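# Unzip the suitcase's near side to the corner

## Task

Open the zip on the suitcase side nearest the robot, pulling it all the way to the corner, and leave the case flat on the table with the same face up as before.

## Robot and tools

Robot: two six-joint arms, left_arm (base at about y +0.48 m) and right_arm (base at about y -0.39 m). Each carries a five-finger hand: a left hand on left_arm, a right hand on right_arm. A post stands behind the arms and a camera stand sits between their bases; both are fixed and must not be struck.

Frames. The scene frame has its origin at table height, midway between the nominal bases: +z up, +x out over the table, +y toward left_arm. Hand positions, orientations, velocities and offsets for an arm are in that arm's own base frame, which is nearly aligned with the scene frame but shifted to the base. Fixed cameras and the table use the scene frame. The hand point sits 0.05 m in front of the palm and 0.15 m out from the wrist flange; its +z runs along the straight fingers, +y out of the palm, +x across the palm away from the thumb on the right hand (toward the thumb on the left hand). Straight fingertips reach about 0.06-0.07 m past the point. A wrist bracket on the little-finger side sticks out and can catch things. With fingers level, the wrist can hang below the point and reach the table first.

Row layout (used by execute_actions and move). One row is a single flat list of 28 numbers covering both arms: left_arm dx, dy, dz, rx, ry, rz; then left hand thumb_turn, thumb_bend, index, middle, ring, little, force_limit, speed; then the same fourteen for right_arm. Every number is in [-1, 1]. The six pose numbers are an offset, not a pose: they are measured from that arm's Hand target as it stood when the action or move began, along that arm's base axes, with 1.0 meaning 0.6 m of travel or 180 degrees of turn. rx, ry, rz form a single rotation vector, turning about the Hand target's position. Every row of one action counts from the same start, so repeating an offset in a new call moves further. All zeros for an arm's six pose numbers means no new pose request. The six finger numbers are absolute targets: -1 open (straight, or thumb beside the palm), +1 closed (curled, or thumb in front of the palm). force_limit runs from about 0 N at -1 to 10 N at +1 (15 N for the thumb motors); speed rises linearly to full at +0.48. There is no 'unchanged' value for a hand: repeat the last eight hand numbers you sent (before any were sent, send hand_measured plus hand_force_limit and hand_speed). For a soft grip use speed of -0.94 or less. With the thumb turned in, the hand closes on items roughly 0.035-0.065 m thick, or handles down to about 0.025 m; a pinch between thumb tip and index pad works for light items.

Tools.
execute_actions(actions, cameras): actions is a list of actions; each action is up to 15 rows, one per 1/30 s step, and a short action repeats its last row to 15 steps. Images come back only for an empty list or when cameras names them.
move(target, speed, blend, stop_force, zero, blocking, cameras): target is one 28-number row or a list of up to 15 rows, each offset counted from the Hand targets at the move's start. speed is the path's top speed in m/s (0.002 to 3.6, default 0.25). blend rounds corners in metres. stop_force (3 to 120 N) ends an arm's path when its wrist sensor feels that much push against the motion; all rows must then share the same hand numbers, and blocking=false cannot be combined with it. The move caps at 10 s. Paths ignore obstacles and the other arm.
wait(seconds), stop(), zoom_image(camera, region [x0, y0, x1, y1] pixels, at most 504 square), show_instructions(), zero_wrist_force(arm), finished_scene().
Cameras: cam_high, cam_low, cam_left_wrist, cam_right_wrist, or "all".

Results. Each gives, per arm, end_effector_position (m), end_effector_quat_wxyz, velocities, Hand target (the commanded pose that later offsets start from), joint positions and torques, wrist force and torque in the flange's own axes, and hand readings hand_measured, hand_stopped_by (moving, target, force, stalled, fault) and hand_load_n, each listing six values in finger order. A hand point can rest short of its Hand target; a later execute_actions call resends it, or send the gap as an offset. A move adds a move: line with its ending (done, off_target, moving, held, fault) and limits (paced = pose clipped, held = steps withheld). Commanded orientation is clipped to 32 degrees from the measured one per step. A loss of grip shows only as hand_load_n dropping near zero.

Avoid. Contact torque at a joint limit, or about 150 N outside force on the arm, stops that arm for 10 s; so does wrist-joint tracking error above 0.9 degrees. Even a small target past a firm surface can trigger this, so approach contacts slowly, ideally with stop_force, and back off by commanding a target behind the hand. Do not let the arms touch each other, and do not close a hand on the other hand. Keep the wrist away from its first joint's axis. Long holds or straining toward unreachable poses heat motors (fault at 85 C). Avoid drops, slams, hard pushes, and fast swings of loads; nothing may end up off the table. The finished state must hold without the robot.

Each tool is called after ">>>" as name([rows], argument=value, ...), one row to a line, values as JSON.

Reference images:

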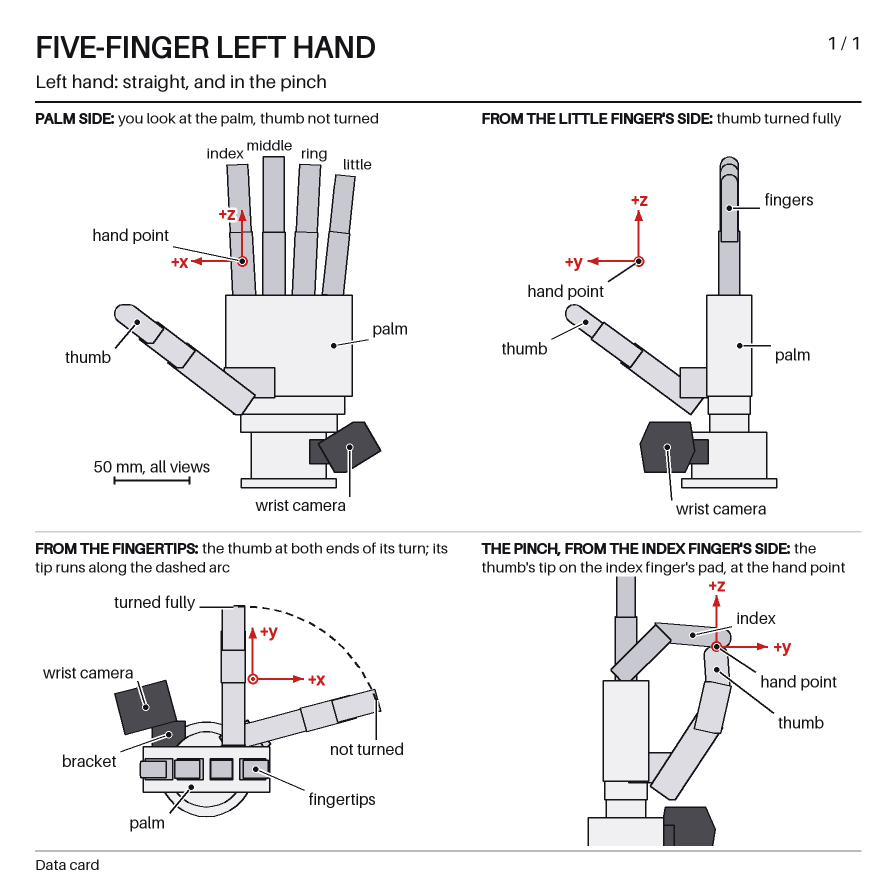

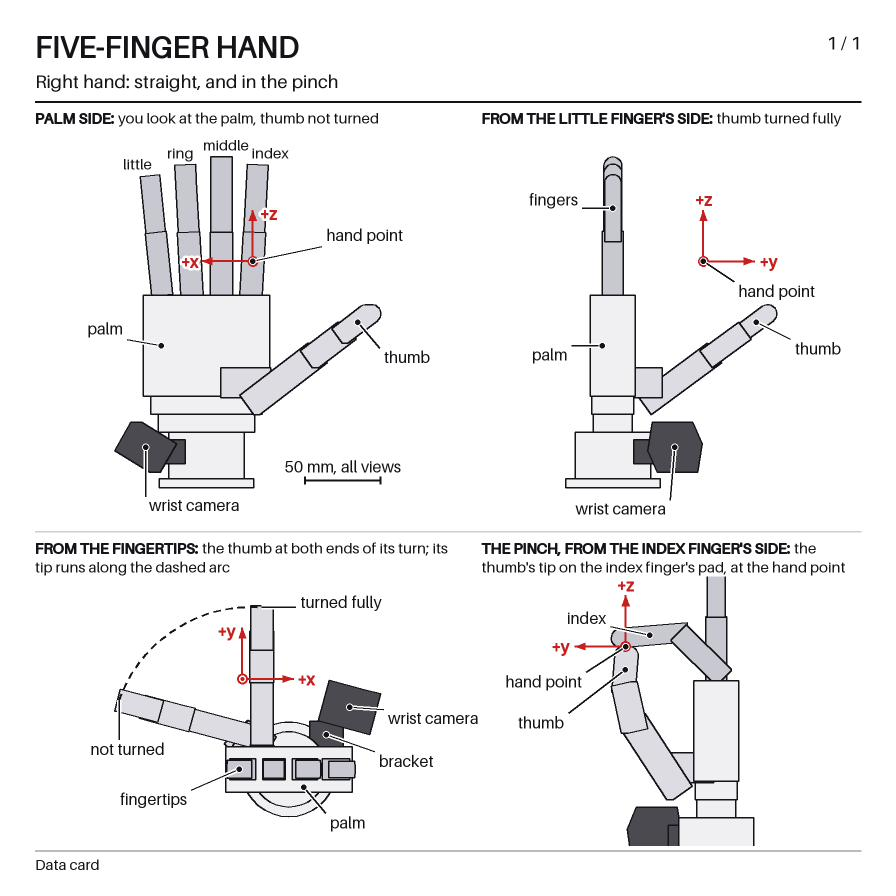

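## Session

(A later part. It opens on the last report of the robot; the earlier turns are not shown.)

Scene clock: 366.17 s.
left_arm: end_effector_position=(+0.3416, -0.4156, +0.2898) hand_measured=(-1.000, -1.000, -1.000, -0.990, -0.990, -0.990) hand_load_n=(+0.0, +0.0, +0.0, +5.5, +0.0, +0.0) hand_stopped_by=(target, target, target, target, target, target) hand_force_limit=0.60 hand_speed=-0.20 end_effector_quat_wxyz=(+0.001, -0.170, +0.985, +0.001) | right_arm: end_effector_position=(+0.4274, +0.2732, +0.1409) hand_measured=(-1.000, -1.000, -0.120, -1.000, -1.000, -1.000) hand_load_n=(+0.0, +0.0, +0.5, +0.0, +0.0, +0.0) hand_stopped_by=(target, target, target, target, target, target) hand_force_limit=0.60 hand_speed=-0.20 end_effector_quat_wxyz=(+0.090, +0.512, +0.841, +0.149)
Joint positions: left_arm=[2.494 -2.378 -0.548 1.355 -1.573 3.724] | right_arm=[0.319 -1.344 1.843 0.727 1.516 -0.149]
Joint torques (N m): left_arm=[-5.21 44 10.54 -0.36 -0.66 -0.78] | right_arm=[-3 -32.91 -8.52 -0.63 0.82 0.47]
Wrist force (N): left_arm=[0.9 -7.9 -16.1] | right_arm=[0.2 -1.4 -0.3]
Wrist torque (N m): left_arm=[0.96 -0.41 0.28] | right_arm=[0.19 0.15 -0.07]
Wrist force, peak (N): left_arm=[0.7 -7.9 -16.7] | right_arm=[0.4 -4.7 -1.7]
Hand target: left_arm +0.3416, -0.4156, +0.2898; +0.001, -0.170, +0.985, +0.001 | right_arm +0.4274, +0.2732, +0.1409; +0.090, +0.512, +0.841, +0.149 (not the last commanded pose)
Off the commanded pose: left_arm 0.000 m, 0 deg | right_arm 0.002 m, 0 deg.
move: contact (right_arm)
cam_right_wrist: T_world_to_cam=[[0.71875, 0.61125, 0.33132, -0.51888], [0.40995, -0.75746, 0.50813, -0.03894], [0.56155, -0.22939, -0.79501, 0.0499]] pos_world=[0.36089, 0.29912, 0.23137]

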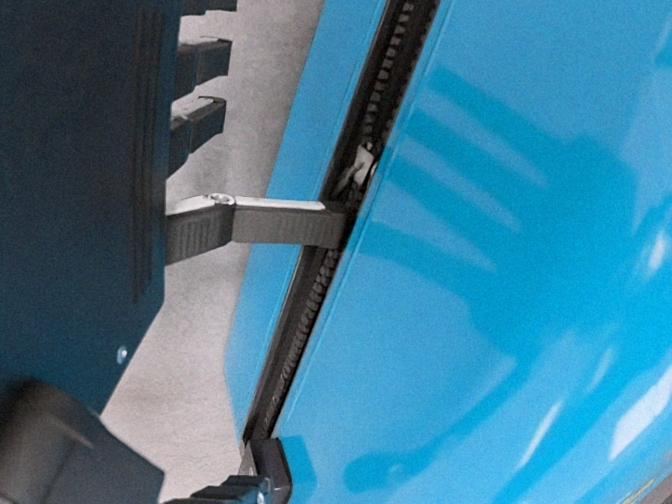

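>>> move([
  [0,0,0,0,0,0,-1,-1,-1,-0.99,-0.99,-0.99,0.6,-0.2, -0.0220,-0.0078,0,0,0,0,-1,-1,-0.12,-1,-1,-1,0.6,-0.2],
  [0,0,0,0,0,0,-1,-1,-1,-0.99,-0.99,-0.99,0.6,-0.2, 0.0115,-0.1020,0,0,0,0,-1,-1,-0.12,-1,-1,-1,0.6,-0.2],
], speed=0.06)

>>> move(target=[0,0,0,0,0,0,-1,-1,-1,-0.99,-0.99,-0.99,0.6,-0.2, 0.0345,0.0123,0,0,0,0,-1,-1,-0.12,-1,-1,-1,0.6,-0.2], speed=0.012, stop_force=3, cameras=["cam_right_wrist"])

Scene clock: 368.47 s.
left_arm: end_effector_position=(+0.3416, -0.4156, +0.2898) hand_measured=(-1.000, -1.000, -1.000, -0.990, -0.990, -0.990) hand_load_n=(+0.0, -0.5, +0.0, +5.5, +0.0, +0.0) hand_stopped_by=(target, target, target, target, target, target) hand_force_limit=0.60 hand_speed=-0.20 end_effector_quat_wxyz=(+0.001, -0.170, +0.985, +0.001) | right_arm: end_effector_position=(+0.4343, +0.2121, +0.1409) hand_measured=(-1.000, -1.000, -0.120, -1.000, -1.000, -1.000) hand_load_n=(+0.0, +0.0, +0.0, +0.0, +0.0, +0.0) hand_stopped_by=(target, target, target, target, target, target) hand_force_limit=0.60 hand_speed=-0.20 end_effector_quat_wxyz=(+0.090, +0.512, +0.841, +0.149)
Joint positions: left_arm=[2.494 -2.378 -0.548 1.355 -1.573 3.724] | right_arm=[0.134 -1.41 1.929 0.722 1.455 -0.325]
Joint torques (N m): left_arm=[-5.05 46.46 10.13 -0.37 -0.7 -0.61] | right_arm=[-10.59 -30.63 -8.01 3.92 -1.49 -2.59]
Wrist force (N): left_arm=[0.6 -7.7 -16.3] | right_arm=[-0.7 0.9 0.4]
Wrist torque (N m): left_arm=[1.01 -0.39 0.26] | right_arm=[0.22 0.16 0.04]
Wrist force, peak (N): left_arm=[0.8 -8.0 -16.7] | right_arm=[0.1 -1.7 0.0]
Hand target: left_arm +0.3416, -0.4156, +0.2898; +0.001, -0.170, +0.985, +0.001 | right_arm +0.4343, +0.2120, +0.1409; +0.090, +0.512, +0.841, +0.149
Off the commanded pose: left_arm 0.000 m, 0 deg | right_arm 0.000 m, 0 deg.
move: done

Scene clock: 370.73 s.
left_arm: end_effector_position=(+0.3416, -0.4156, +0.2898) hand_measured=(-1.000, -1.000, -1.000, -0.990, -0.990, -0.990) hand_load_n=(+0.0, +0.0, +0.0, +5.5, +0.0, +0.0) hand_stopped_by=(target, target, target, target, target, target) hand_force_limit=0.60 hand_speed=-0.20 end_effector_quat_wxyz=(+0.001, -0.170, +0.985, +0.001) | right_arm: end_effector_position=(+0.4488, +0.2172, +0.1409) hand_measured=(-1.000, -1.000, -0.120, -1.000, -1.000, -1.000) hand_load_n=(+0.0, +0.0, +0.0, +0.0, +0.0, +0.0) hand_stopped_by=(target, target, target, target, target, target) hand_force_limit=0.60 hand_speed=-0.20 end_effector_quat_wxyz=(+0.090, +0.512, +0.841, +0.149)
Joint positions: left_arm=[2.494 -2.378 -0.548 1.355 -1.573 3.724] | right_arm=[0.143 -1.375 1.885 0.729 1.458 -0.316]
Joint torques (N m): left_arm=[-5.72 47.79 9.75 -0.23 -0.75 -0.68] | right_arm=[-10.51 -31.33 -8.55 -0.63 -1.45 -2.71]
Wrist force (N): left_arm=[0.7 -7.8 -16.6] | right_arm=[0.0 -1.2 -0.5]
Wrist torque (N m): left_arm=[1.00 -0.40 0.27] | right_arm=[0.21 0.11 -0.07]
Wrist force, peak (N): left_arm=[0.8 -7.7 -16.8] | right_arm=[0.7 -4.6 -2.2]
Hand target: left_arm +0.3416, -0.4156, +0.2898; +0.001, -0.170, +0.985, +0.001 | right_arm +0.4488, +0.2172, +0.1409; +0.090, +0.512, +0.841, +0.149 (not the last commanded pose)
Off the commanded pose: left_arm 0.000 m, 0 deg | right_arm 0.007 m, 0 deg.
move: contact (right_arm)
cam_right_wrist: T_world_to_cam=[[0.71875, 0.61125, 0.33132, -0.49997], [0.40995, -0.75746, 0.50813, -0.0902], [0.56155, -0.22939, -0.79501, 0.02501]] pos_world=[0.38229, 0.24302, 0.23137]

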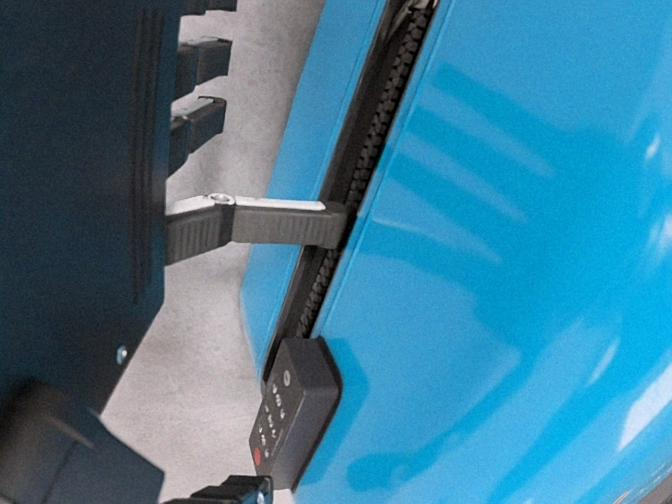

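>>> move([
  [0,0,0,0,0,0,-1,-1,-1,-0.99,-0.99,-0.99,0.6,-0.2, -0.0187,-0.0072,0,0,0,0,-1,-1,-0.12,-1,-1,-1,0.6,-0.2],
  [0,0,0,0,0,0,-1,-1,-1,-0.99,-0.99,-0.99,0.6,-0.2, -0.0838,0.1595,0,0,0,0,-1,-1,-0.12,-1,-1,-1,0.6,-0.2],
  [0,0,0,0,0,0,-1,-1,-1,-0.99,-0.99,-0.99,0.6,-0.2, -0.0655,0.1665,0,0,0,0,-1,-1,-0.12,-1,-1,-1,0.6,-0.2],
], speed=[0.08,0.08,0.02], cameras=["cam_right_wrist","cam_low"])

Scene clock: 382.57 s.
left_arm: end_effector_position=(+0.3416, -0.4156, +0.2898) hand_measured=(-1.000, -1.000, -1.000, -0.990, -0.990, -0.990) hand_load_n=(+0.0, +0.0, +0.0, +5.5, +0.0, +0.0) hand_stopped_by=(target, target, target, target, target, target) hand_force_limit=0.60 hand_speed=-0.20 end_effector_quat_wxyz=(+0.001, -0.170, +0.985, +0.001) | right_arm: end_effector_position=(+0.4094, +0.3171, +0.1409) hand_measured=(-1.000, -1.000, -0.120, -1.000, -1.000, -1.000) hand_load_n=(+0.0, +0.0, +0.0, +0.0, +0.0, +0.0) hand_stopped_by=(target, target, target, target, target, target) hand_force_limit=0.60 hand_speed=-0.20 end_effector_quat_wxyz=(+0.090, +0.512, +0.841, +0.149)
Joint positions: left_arm=[2.494 -2.378 -0.548 1.355 -1.573 3.724] | right_arm=[0.453 -1.307 1.793 0.735 1.562 -0.024]
Joint torques (N m): left_arm=[-5.69 53.97 9.56 -0.27 -0.87 -0.71] | right_arm=[-11.11 -19.67 -29.12 4.09 -1.27 -2.6]
Wrist force (N): left_arm=[0.7 -7.8 -16.6] | right_arm=[-0.8 1.0 0.5]
Wrist torque (N m): left_arm=[1.00 -0.40 0.27] | right_arm=[0.31 0.21 0.06]
Wrist force, peak (N): left_arm=[0.8 -7.8 -16.7] | right_arm=[0.0 -1.7 -0.8]
Hand target: left_arm +0.3416, -0.4156, +0.2898; +0.001, -0.170, +0.985, +0.001 | right_arm +0.4095, +0.3171, +0.1409; +0.090, +0.512, +0.841, +0.149
Off the commanded pose: left_arm 0.000 m, 0 deg | right_arm 0.000 m, 0 deg.
move: done
cam_right_wrist: T_world_to_cam=[[0.71875, 0.61125, 0.33132, -0.53279], [0.40995, -0.75746, 0.50813, 0.00158], [0.56155, -0.22939, -0.79501, 0.07]] pos_world=[0.34299, 0.34292, 0.23137]
Images, in order (width x height): cam_low 896x504, cam_right_wrist 672x504.

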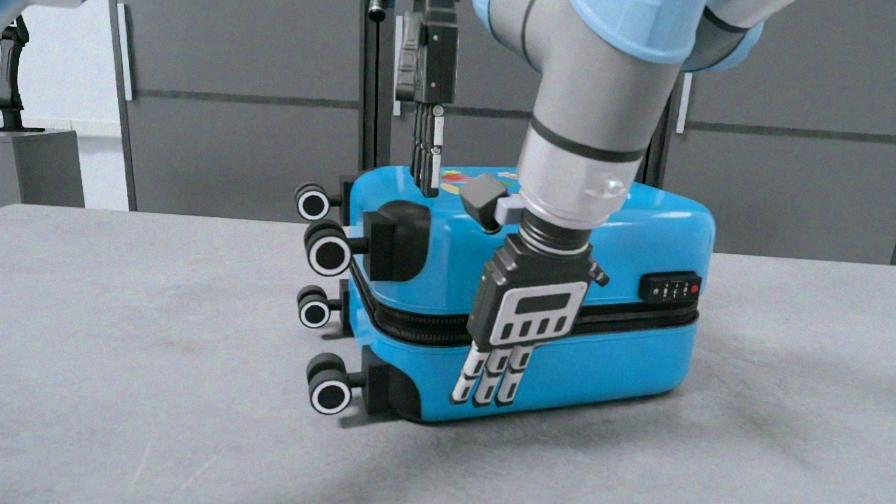

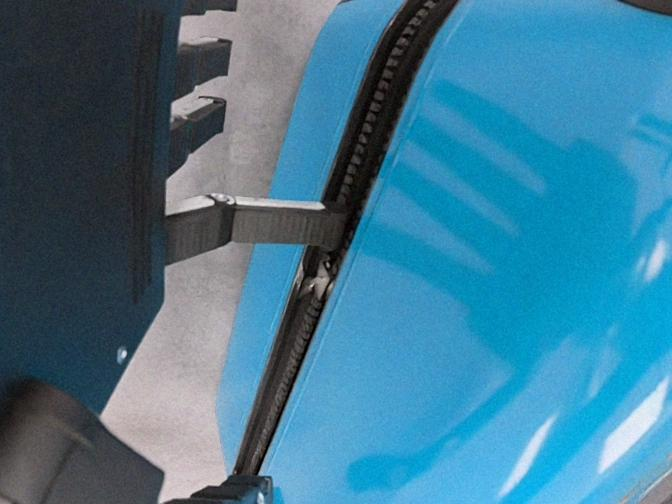

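>>> move(target=[0,0,0,0,0,0,-1,-1,-1,-0.99,-0.99,-0.99,0.6,-0.2, 0.0143,-0.0374,0,0,0,0,-1,-1,-0.12,-1,-1,-1,0.6,-0.2], speed=0.01, stop_force=12, cameras=["cam_right_wrist","cam_low"])

>>> zoom_image(camera="cam_right_wrist", region=[230, 180, 410, 480])

Scene clock: 386.13 s.
left_arm: end_effector_position=(+0.3416, -0.4156, +0.2898) hand_measured=(-1.000, -1.000, -1.000, -0.990, -0.990, -0.990) hand_load_n=(+0.0, +0.0, +0.0, +5.5, +0.0, +0.0) hand_stopped_by=(target, target, target, target, target, target) hand_force_limit=0.60 hand_speed=-0.20 end_effector_quat_wxyz=(+0.001, -0.170, +0.985, +0.001) | right_arm: end_effector_position=(+0.4181, +0.2947, +0.1409) hand_measured=(-1.000, -1.000, -0.120, -1.000, -1.000, -1.000) hand_load_n=(+0.0, +0.0, +0.5, +0.0, +0.0, +0.0) hand_stopped_by=(target, target, target, target, target, target) hand_force_limit=0.60 hand_speed=-0.20 end_effector_quat_wxyz=(+0.090, +0.512, +0.841, +0.149)
Joint positions: left_arm=[2.494 -2.378 -0.548 1.355 -1.573 3.724] | right_arm=[0.386 -1.329 1.822 0.729 1.539 -0.087]
Joint torques (N m): left_arm=[-5.94 52.82 10.35 -4.44 -0.81 -0.95] | right_arm=[-13.69 -32.65 -8.57 -0.61 -0.04 -2.29]
Wrist force (N): left_arm=[-0.3 -9.6 -16.2] | right_arm=[5.6 -0.5 0.9]
Wrist torque (N m): left_arm=[0.89 -0.44 0.25] | right_arm=[0.21 0.19 0.08]
Wrist force, peak (N): left_arm=[-1.3 -11.3 -16.8] | right_arm=[8.3 -1.1 0.0]
Hand target: left_arm +0.3416, -0.4156, +0.2898; +0.001, -0.170, +0.985, +0.001 | right_arm +0.4181, +0.2947, +0.1409; +0.090, +0.512, +0.841, +0.149
Off the commanded pose: left_arm 0.000 m, 0 deg | right_arm 0.000 m, 0 deg.
move: done
cam_right_wrist: T_world_to_cam=[[0.71875, 0.61125, 0.33132, -0.52528], [0.40995, -0.75746, 0.50813, -0.01891], [0.56155, -0.22939, -0.79501, 0.06003]] pos_world=[0.35159, 0.32052, 0.23137]
Images, in order (width x height): cam_low 896x504, cam_right_wrist 672x504.

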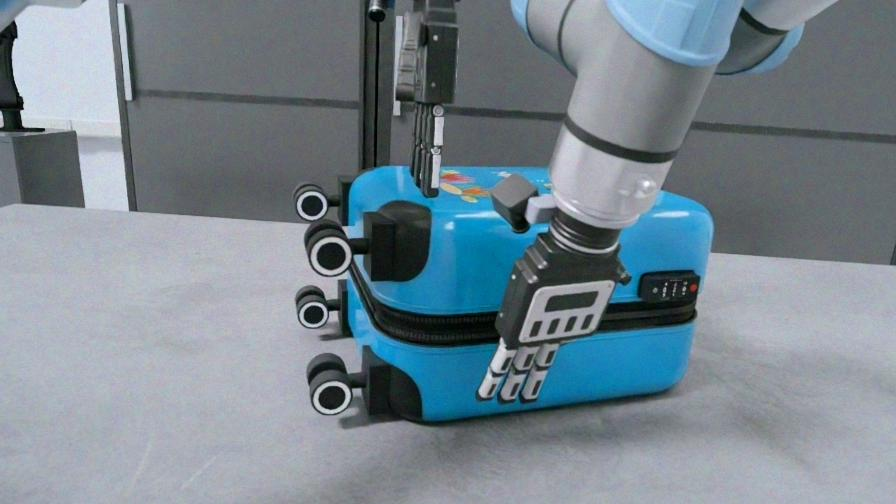

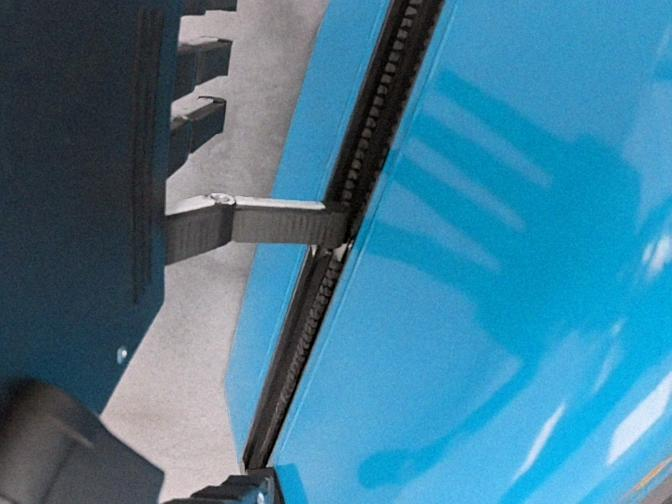

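Scaled by 1.680 from the camera's image (finer frame: 960x720).

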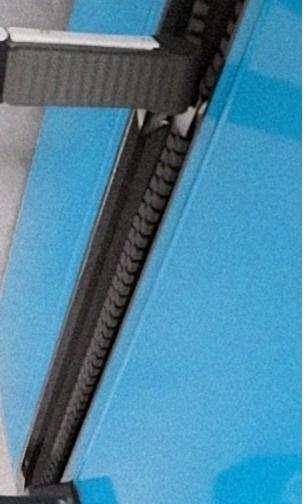

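>>> zoom_image(camera="cam_low", region=[600, 180, 740, 420])

>>> zoom_image(camera="cam_right_wrist", region=[280, 190, 380, 290])

>>> zoom_image(camera="cam_low", region=[290, 270, 370, 430])

Scaled by 2.100 from the camera's image (finer frame: 1280x720).

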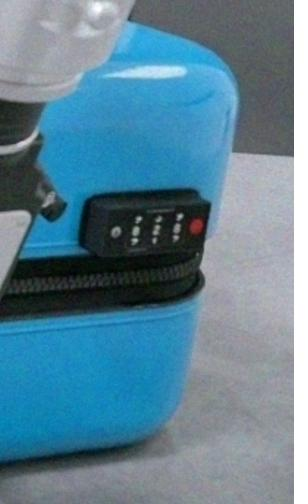

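Scaled by 5.040 from the camera's image (finer frame: 960x720).

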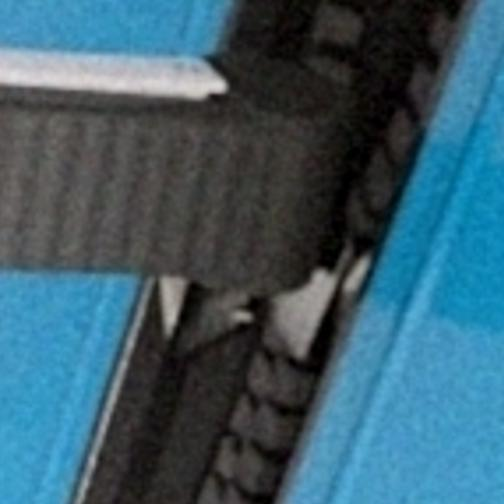

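Scaled by 3.150 from the camera's image (finer frame: 1280x720).

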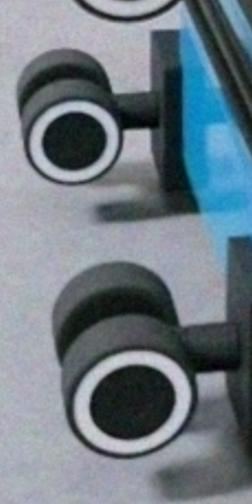

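>>> move(target=[0,0,0,0,0,0,-1,-1,-1,-0.99,-0.99,-0.99,0.6,-0.2, 0.0130,-0.0310,0,0,0,0,-1,-1,-0.12,-1,-1,-1,0.6,-0.2], speed=0.01, stop_force=14, zero=false, cameras=["cam_right_wrist","cam_low"])

>>> zoom_image(camera="cam_right_wrist", region=[280, 190, 380, 290])

>>> zoom_image(camera="cam_low", region=[600, 180, 740, 420])

>>> zoom_image(camera="cam_low", region=[290, 270, 370, 430])

Scene clock: 390.73 s.
left_arm: end_effector_position=(+0.3416, -0.4156, +0.2898) hand_measured=(-1.000, -1.000, -1.000, -0.990, -0.990, -0.990) hand_load_n=(+0.0, +0.0, +0.0, +5.5, +0.0, +0.0) hand_stopped_by=(target, target, target, target, target, target) hand_force_limit=0.60 hand_speed=-0.20 end_effector_quat_wxyz=(+0.001, -0.170, +0.985, +0.001) | right_arm: end_effector_position=(+0.4259, +0.2761, +0.1409) hand_measured=(-1.000, -1.000, -0.120, -1.000, -1.000, -1.000) hand_load_n=(+0.0, +0.0, +1.0, +0.0, +0.0, +0.0) hand_stopped_by=(target, target, target, target, target, target) hand_force_limit=0.60 hand_speed=-0.20 end_effector_quat_wxyz=(+0.090, +0.512, +0.841, +0.149)
Joint positions: left_arm=[2.494 -2.378 -0.548 1.355 -1.573 3.724] | right_arm=[0.328 -1.343 1.841 0.727 1.519 -0.141]
Joint torques (N m): left_arm=[-6.32 51.58 10.11 -4.5 -0.93 -0.9] | right_arm=[-15.06 -32.62 -8.68 -0.92 0.25 -2.4]
Wrist force (N): left_arm=[-0.3 -9.9 -16.6] | right_arm=[6.3 -1.5 0.5]
Wrist torque (N m): left_arm=[0.89 -0.45 0.24] | right_arm=[0.15 0.17 0.07]
Wrist force, peak (N): left_arm=[-0.4 -10.0 -16.9] | right_arm=[6.9 -1.6 0.4]
Hand target: left_arm +0.3416, -0.4156, +0.2898; +0.001, -0.170, +0.985, +0.001 | right_arm +0.4259, +0.2761, +0.1409; +0.090, +0.512, +0.841, +0.149
Off the commanded pose: left_arm 0.000 m, 0 deg | right_arm 0.000 m, 0 deg.
move: done
cam_right_wrist: T_world_to_cam=[[0.71875, 0.61125, 0.33132, -0.51951], [0.40995, -0.75746, 0.50813, -0.0362], [0.56155, -0.22939, -0.79501, 0.05138]] pos_world=[0.35939, 0.30192, 0.23137]
Images, in order (width x height): cam_low 896x504, cam_right_wrist 672x504.

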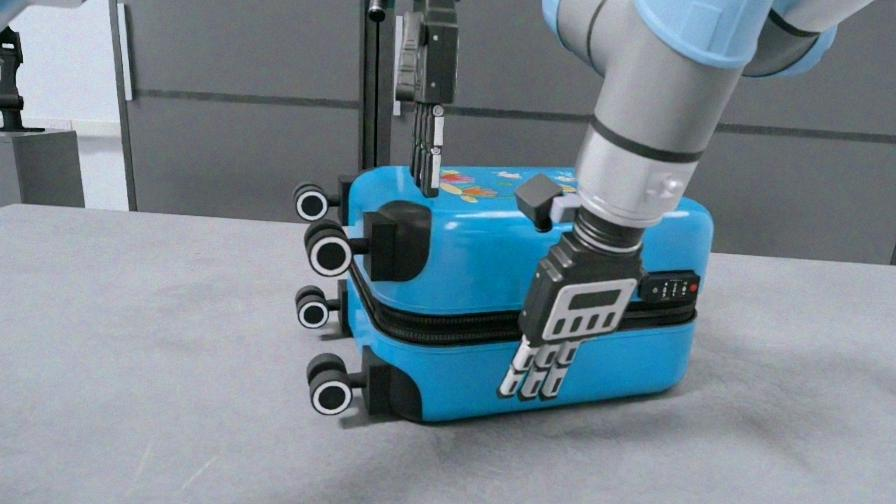

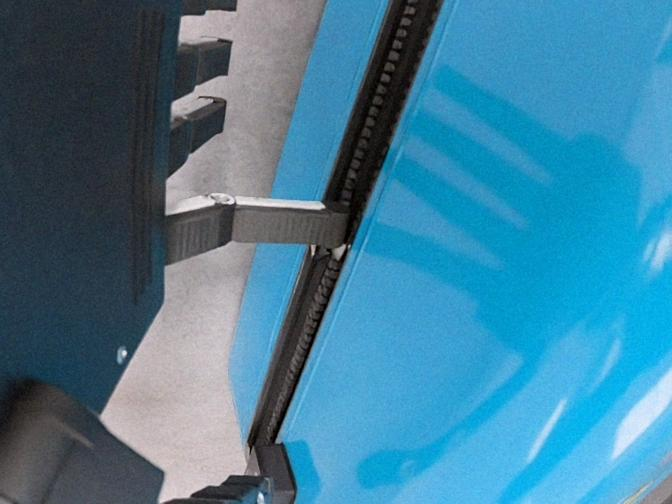

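Scaled by 5.040 from the camera's image (finer frame: 960x720).

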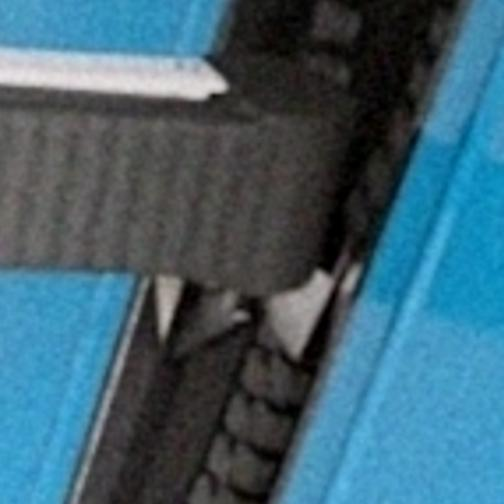

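Scaled by 2.100 from the camera's image (finer frame: 1280x720).

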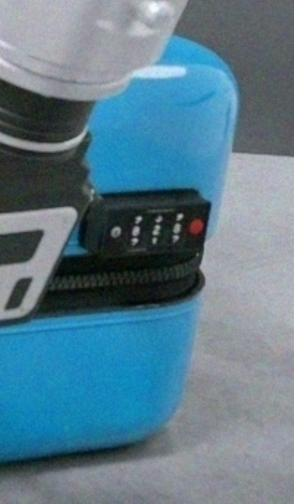

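Scaled by 3.150 from the camera's image (finer frame: 1280x720).

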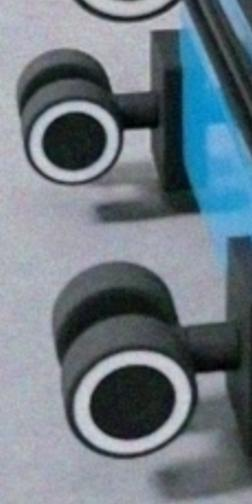

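>>> move(target=[0,0,0,0,0,0,-1,-1,-1,-0.99,-0.99,-0.99,0.6,-0.2, 0.0302,-0.0776,0,0,0,0,-1,-1,-0.12,-1,-1,-1,0.6,-0.2], speed=0.015, stop_force=14, zero=false, cameras=["cam_right_wrist","cam_low"])

>>> zoom_image(camera="cam_right_wrist", region=[280, 190, 380, 290])

>>> zoom_image(camera="cam_low", region=[290, 270, 370, 430])

Scene clock: 395.53 s.
left_arm: end_effector_position=(+0.3416, -0.4156, +0.2898) hand_measured=(-1.000, -1.000, -1.000, -0.990, -0.990, -0.990) hand_load_n=(+0.0, +0.0, +0.0, +5.5, +0.0, +0.0) hand_stopped_by=(target, target, target, target, target, target) hand_force_limit=0.60 hand_speed=-0.20 end_effector_quat_wxyz=(+0.001, -0.170, +0.985, +0.001) | right_arm: end_effector_position=(+0.4440, +0.2295, +0.1409) hand_measured=(-1.000, -1.000, -0.120, -1.000, -1.000, -1.000) hand_load_n=(+0.0, +0.0, +0.5, +0.0, +0.0, +0.0) hand_stopped_by=(target, target, target, target, target, target) hand_force_limit=0.60 hand_speed=-0.20 end_effector_quat_wxyz=(+0.090, +0.512, +0.841, +0.149)
Joint positions: left_arm=[2.494 -2.378 -0.548 1.355 -1.573 3.724] | right_arm=[0.182 -1.37 1.879 0.727 1.47 -0.279]
Joint torques (N m): left_arm=[-6 51.57 10.08 -4.54 -0.91 -0.69] | right_arm=[-13.18 -32.41 -9.48 3.06 -0.09 -2.35]
Wrist force (N): left_arm=[0.6 -10.2 -17.1] | right_arm=[5.8 0.1 0.8]
Wrist torque (N m): left_arm=[0.92 -0.51 0.31] | right_arm=[0.23 0.17 0.08]
Wrist force, peak (N): left_arm=[0.6 -10.3 -17.2] | right_arm=[7.4 -0.9 0.5]
Hand target: left_arm +0.3416, -0.4156, +0.2898; +0.001, -0.170, +0.985, +0.001 | right_arm +0.4440, +0.2295, +0.1409; +0.090, +0.512, +0.841, +0.149
Off the commanded pose: left_arm 0.000 m, 0 deg | right_arm 0.000 m, 0 deg.
move: done
cam_right_wrist: T_world_to_cam=[[0.71875, 0.61125, 0.33132, -0.50404], [0.40995, -0.75746, 0.50813, -0.07892], [0.56155, -0.22939, -0.79501, 0.03053]] pos_world=[0.37749, 0.25532, 0.23137]
Images, in order (width x height): cam_low 896x504, cam_right_wrist 672x504.

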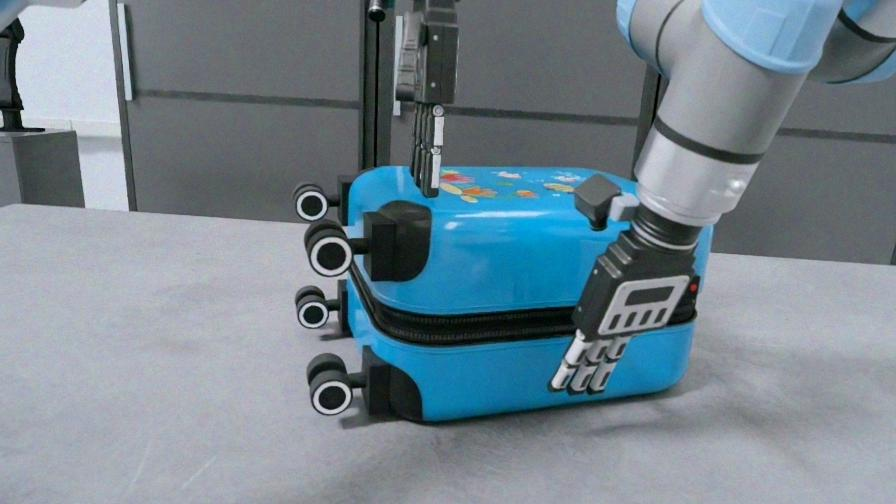

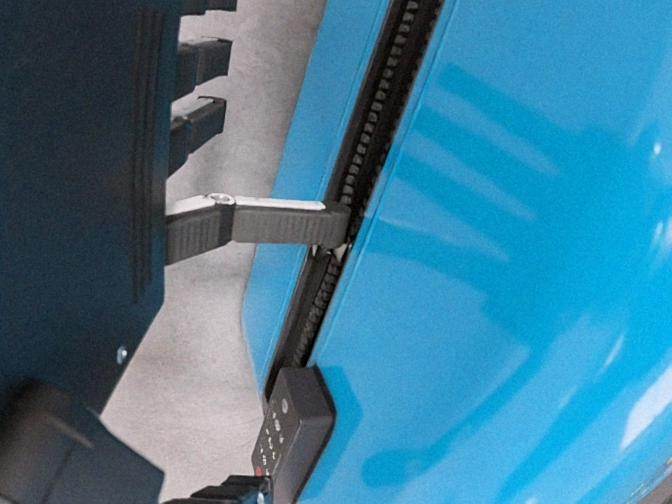

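Scaled by 5.040 from the camera's image (finer frame: 960x720).

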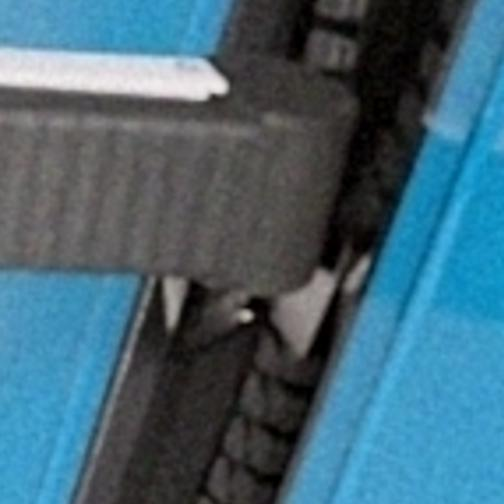

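Scaled by 3.150 from the camera's image (finer frame: 1280x720).

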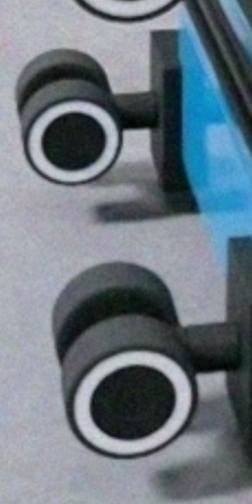

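>>> move(target=[0,0,0,0,0,0,-1,-1,-1,-0.99,-0.99,-0.99,0.6,-0.2, 0.0283,-0.0695,0,0,0,0,-1,-1,-0.12,-1,-1,-1,0.6,-0.2], speed=0.015, stop_force=14, zero=false, cameras=["cam_right_wrist","cam_low"])

>>> zoom_image(camera="cam_right_wrist", region=[250, 190, 370, 380])

>>> zoom_image(camera="cam_low", region=[290, 270, 370, 430])

Scene clock: 400.13 s.
left_arm: end_effector_position=(+0.3416, -0.4156, +0.2898) hand_measured=(-1.000, -1.000, -1.000, -0.990, -0.990, -0.990) hand_load_n=(+0.0, +0.0, +0.0, +5.5, -0.5, +0.0) hand_stopped_by=(target, target, target, target, target, target) hand_force_limit=0.60 hand_speed=-0.20 end_effector_quat_wxyz=(+0.001, -0.170, +0.985, +0.001) | right_arm: end_effector_position=(+0.4610, +0.1878, +0.1409) hand_measured=(-1.000, -1.000, -0.120, -1.000, -1.000, -1.000) hand_load_n=(+0.0, +0.0, +0.0, +0.0, +0.0, +0.0) hand_stopped_by=(target, target, target, target, target, target) hand_force_limit=0.60 hand_speed=-0.20 end_effector_quat_wxyz=(+0.090, +0.512, +0.841, +0.149)
Joint positions: left_arm=[2.494 -2.378 -0.548 1.355 -1.573 3.724] | right_arm=[0.051 -1.379 1.894 0.736 1.428 -0.404]
Joint torques (N m): left_arm=[-4.49 50.92 11.06 -4.17 -1.18 -1.02] | right_arm=[-13.9 -31.58 -8.36 2.99 0.11 -2.13]
Wrist force (N): left_arm=[1.0 -10.3 -17.0] | right_arm=[6.8 -0.2 0.7]
Wrist torque (N m): left_arm=[0.91 -0.51 0.33] | right_arm=[0.15 0.12 0.08]
Wrist force, peak (N): left_arm=[0.9 -11.4 -17.3] | right_arm=[7.1 -1.2 0.8]
Hand target: left_arm +0.3416, -0.4156, +0.2898; +0.001, -0.170, +0.985, +0.001 | right_arm +0.4610, +0.1878, +0.1409; +0.090, +0.512, +0.841, +0.149
Off the commanded pose: left_arm 0.000 m, 0 deg | right_arm 0.000 m, 0 deg.
move: done
cam_right_wrist: T_world_to_cam=[[0.71875, 0.61125, 0.33132, -0.49077], [0.40995, -0.75746, 0.50813, -0.11747], [0.56155, -0.22939, -0.79501, 0.01141]] pos_world=[0.39449, 0.21362, 0.23137]
Images, in order (width x height): cam_low 896x504, cam_right_wrist 672x504.

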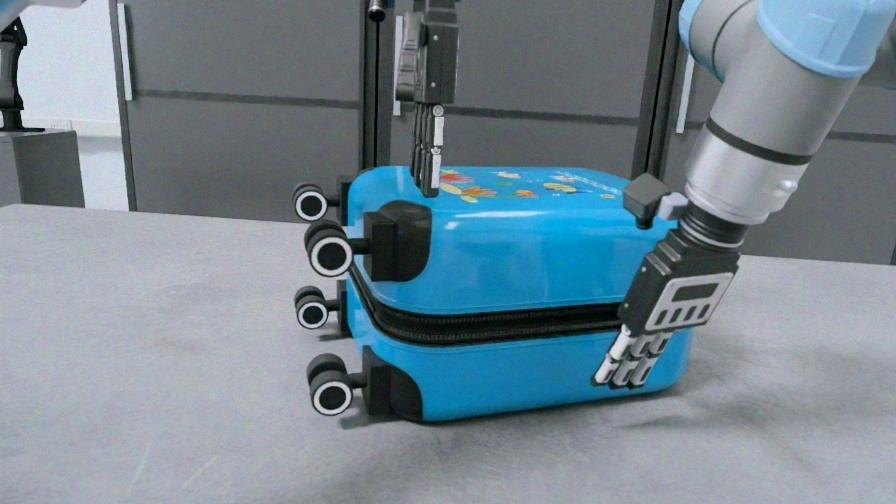

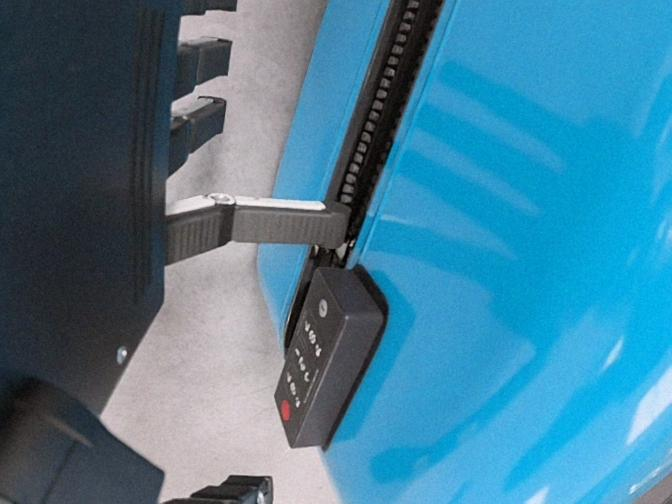

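Scaled by 2.653 from the camera's image (finer frame: 960x720).

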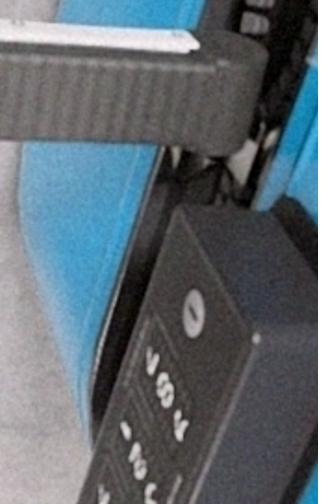

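Scaled by 3.150 from the camera's image (finer frame: 1280x720).

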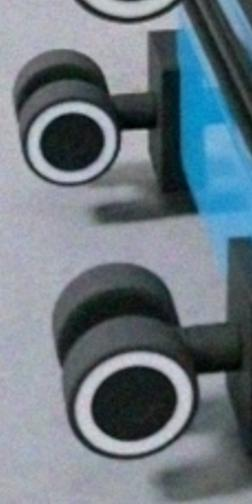

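>>> move(target=[0,0,0,0,0,0,-1,-1,-1,-0.99,-0.99,-0.99,0.6,-0.2, 0.0190,-0.0463,0,0,0,0,-1,-1,-0.12,-1,-1,-1,0.6,-0.2], speed=0.012, stop_force=13, zero=false, cameras=["all"])

>>> zoom_image(camera="cam_right_wrist", region=[250, 190, 370, 380])

>>> zoom_image(camera="cam_low", region=[590, 160, 790, 420])

Scene clock: 404.33 s.
left_arm: end_effector_position=(+0.3416, -0.4156, +0.2898) hand_measured=(-1.000, -1.000, -1.000, -0.990, -0.990, -0.990) hand_load_n=(+0.0, +0.0, +0.0, +5.5, +0.0, +0.0) hand_stopped_by=(target, target, target, target, target, target) hand_force_limit=0.60 hand_speed=-0.20 end_effector_quat_wxyz=(+0.001, -0.170, +0.985, +0.001) | right_arm: end_effector_position=(+0.4724, +0.1600, +0.1409) hand_measured=(-1.000, -1.000, -0.120, -1.000, -1.000, -1.000) hand_load_n=(+0.0, +0.0, +0.5, +0.0, +0.0, +0.0) hand_stopped_by=(target, target, target, target, target, target) hand_force_limit=0.60 hand_speed=-0.20 end_effector_quat_wxyz=(+0.090, +0.512, +0.841, +0.149)
Joint positions: left_arm=[2.494 -2.378 -0.548 1.355 -1.573 3.724] | right_arm=[-0.035 -1.377 1.895 0.745 1.402 -0.486]
Joint torques (N m): left_arm=[-4.3 50.27 11.42 -3.89 -1.37 -1.17] | right_arm=[-13.87 -16.11 -29.84 3.15 -0.35 -2.37]
Wrist force (N): left_arm=[0.9 -10.5 -17.7] | right_arm=[6.2 -0.1 0.6]
Wrist torque (N m): left_arm=[0.93 -0.53 0.33] | right_arm=[0.19 0.11 0.11]
Wrist force, peak (N): left_arm=[0.9 -10.5 -17.7] | right_arm=[7.3 -0.1 0.9]
Hand target: left_arm +0.3416, -0.4156, +0.2898; +0.001, -0.170, +0.985, +0.001 | right_arm +0.4724, +0.1600, +0.1409; +0.090, +0.512, +0.841, +0.149
Off the commanded pose: left_arm 0.000 m, 0 deg | right_arm 0.000 m, 0 deg.
move: done
cam_left_wrist: T_world_to_cam=[[0.05551, -0.99785, -0.03475, -0.41331], [-0.83405, -0.06547, 0.5478, 0.09415], [-0.5489, -0.00143, -0.83589, 0.54312]] pos_world=[0.39958, -0.40548, 0.38805]
cam_right_wrist: T_world_to_cam=[[0.71875, 0.61125, 0.33132, -0.48197], [0.40995, -0.75746, 0.50813, -0.1432], [0.56155, -0.22939, -0.79501, -0.00136]] pos_world=[0.40589, 0.18582, 0.23137]

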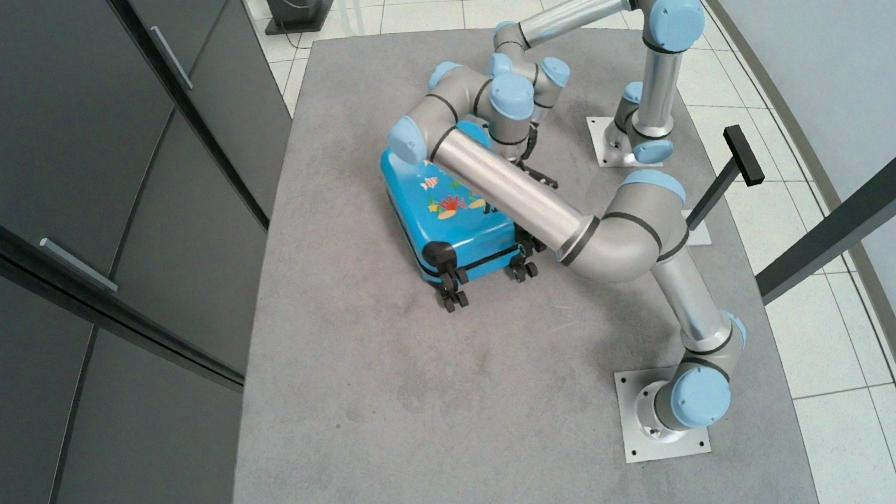

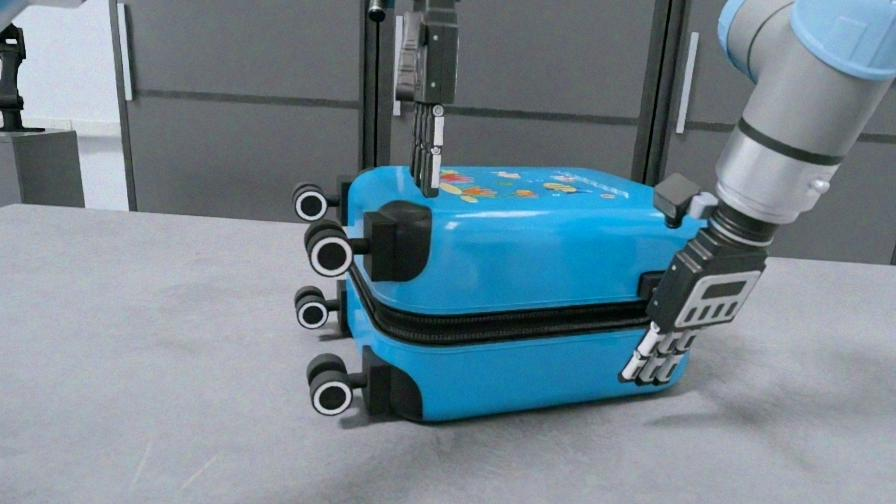

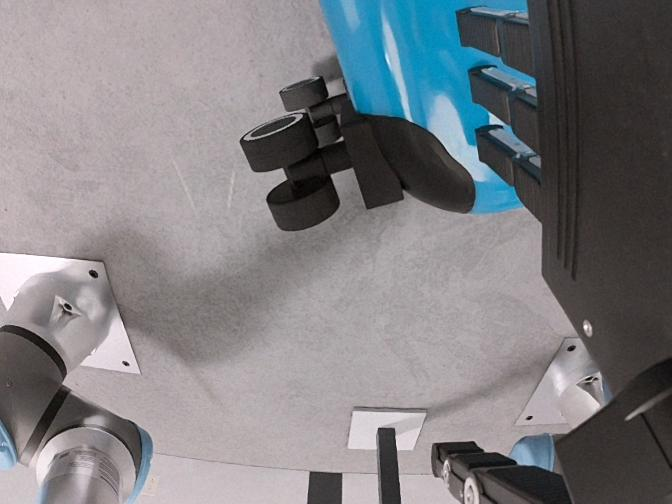

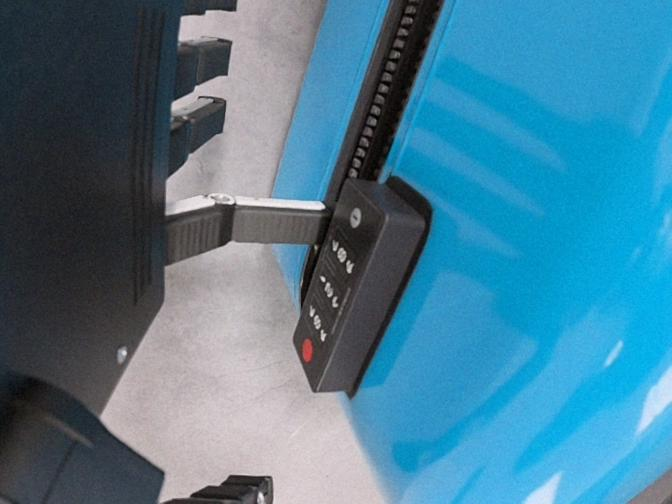

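Scaled by 2.653 from the camera's image (finer frame: 960x720).

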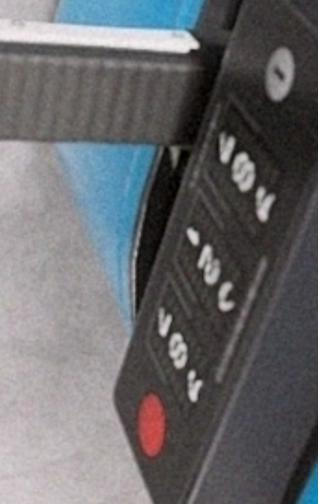

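Scaled by 1.938 from the camera's image (finer frame: 1280x720).

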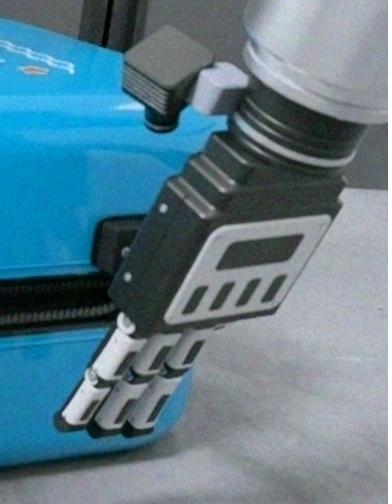

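>>> move(target=[0,0,0,0,0,0,-1,-1,-1,-0.99,-0.99,-0.99,0.6,-0.2, 0.0096,-0.0231,0,0,0,0,-1,-1,-0.12,-1,-1,-1,0.6,-0.2], speed=0.012, stop_force=13, zero=false, cameras=["cam_right_wrist","cam_low"])

>>> zoom_image(camera="cam_right_wrist", region=[250, 170, 400, 370])

Scene clock: 407.47 s.
left_arm: end_effector_position=(+0.3416, -0.4156, +0.2898) hand_measured=(-1.000, -1.000, -1.000, -0.990, -0.990, -0.990) hand_load_n=(+0.0, +0.0, +0.0, +5.5, +0.0, +0.0) hand_stopped_by=(target, target, target, target, target, target) hand_force_limit=0.60 hand_speed=-0.20 end_effector_quat_wxyz=(+0.001, -0.170, +0.985, +0.001) | right_arm: end_effector_position=(+0.4781, +0.1462, +0.1409) hand_measured=(-1.000, -1.000, -0.120, -1.000, -1.000, -1.000) hand_load_n=(+0.0, +0.0, +0.5, +0.0, +0.0, +0.0) hand_stopped_by=(target, target, target, target, target, target) hand_force_limit=0.60 hand_speed=-0.20 end_effector_quat_wxyz=(+0.090, +0.512, +0.841, +0.149)
Joint positions: left_arm=[2.494 -2.378 -0.548 1.355 -1.573 3.724] | right_arm=[-0.076 -1.374 1.893 0.751 1.389 -0.526]
Joint torques (N m): left_arm=[-4.73 50.98 10.83 -3.64 -1.2 -0.73] | right_arm=[-12.78 -15.81 -30.27 2.84 -0.23 -2.2]
Wrist force (N): left_arm=[0.8 -10.4 -17.7] | right_arm=[6.5 -0.9 0.6]
Wrist torque (N m): left_arm=[0.94 -0.51 0.32] | right_arm=[0.13 0.11 0.11]
Wrist force, peak (N): left_arm=[0.9 -10.5 -17.7] | right_arm=[7.1 -0.5 0.7]
Hand target: left_arm +0.3416, -0.4156, +0.2898; +0.001, -0.170, +0.985, +0.001 | right_arm +0.4781, +0.1462, +0.1409; +0.090, +0.512, +0.841, +0.149
Off the commanded pose: left_arm 0.000 m, 0 deg | right_arm 0.000 m, 0 deg.
move: done
cam_right_wrist: T_world_to_cam=[[0.71875, 0.61125, 0.33132, -0.4777], [0.40995, -0.75746, 0.50813, -0.15604], [0.56155, -0.22939, -0.79501, -0.00779]] pos_world=[0.41169, 0.17202, 0.23137]
Images, in order (width x height): cam_low 896x504, cam_right_wrist 672x504.

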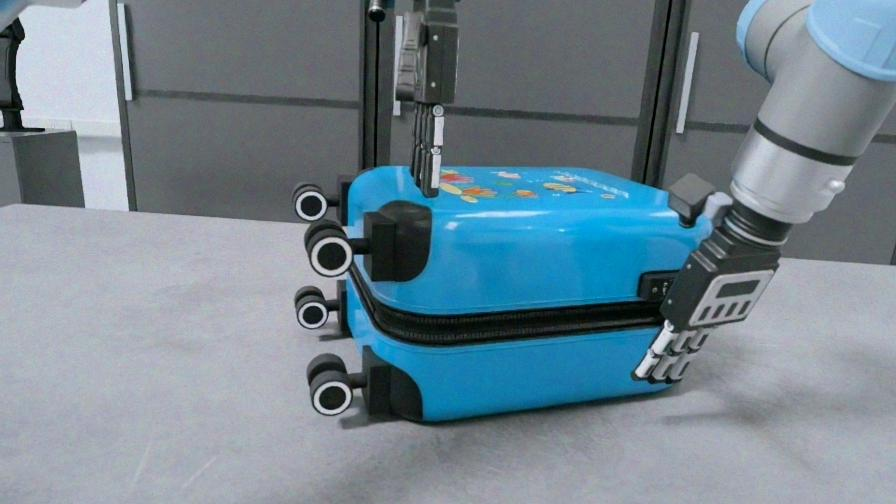

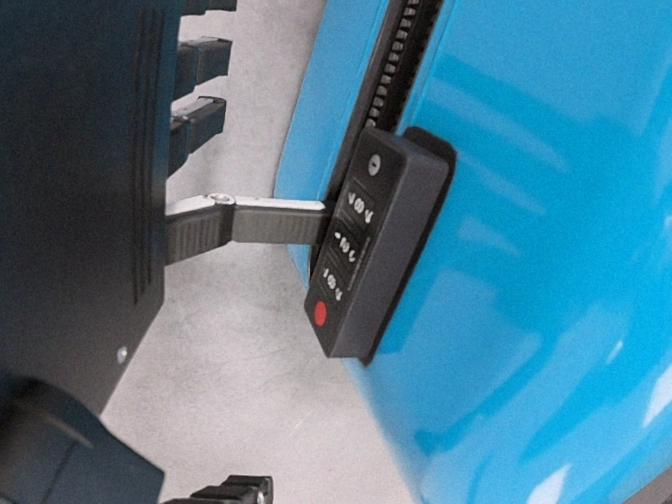

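Scaled by 2.520 from the camera's image (finer frame: 960x720).

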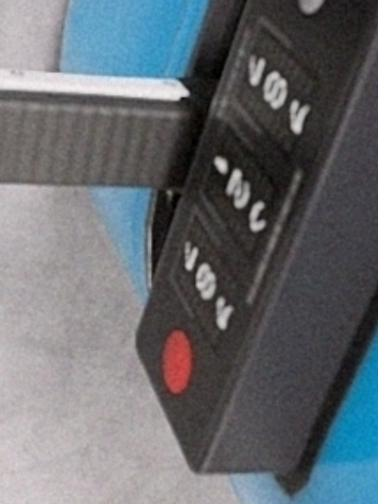

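>>> zoom_image(camera="cam_high", region=[370, 100, 590, 320])

>>> zoom_image(camera="cam_low", region=[600, 300, 740, 410])

This scene's latest camera images include none from cam_high. They are from: cam_low, cam_right_wrist. cam_high's image comes with the result of a call that names it in "cameras".

Scaled by 3.600 from the camera's image (finer frame: 1280x720).

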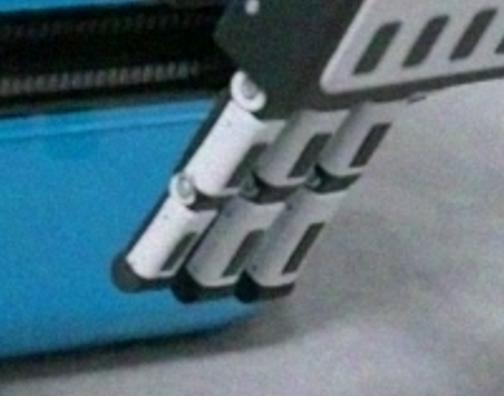

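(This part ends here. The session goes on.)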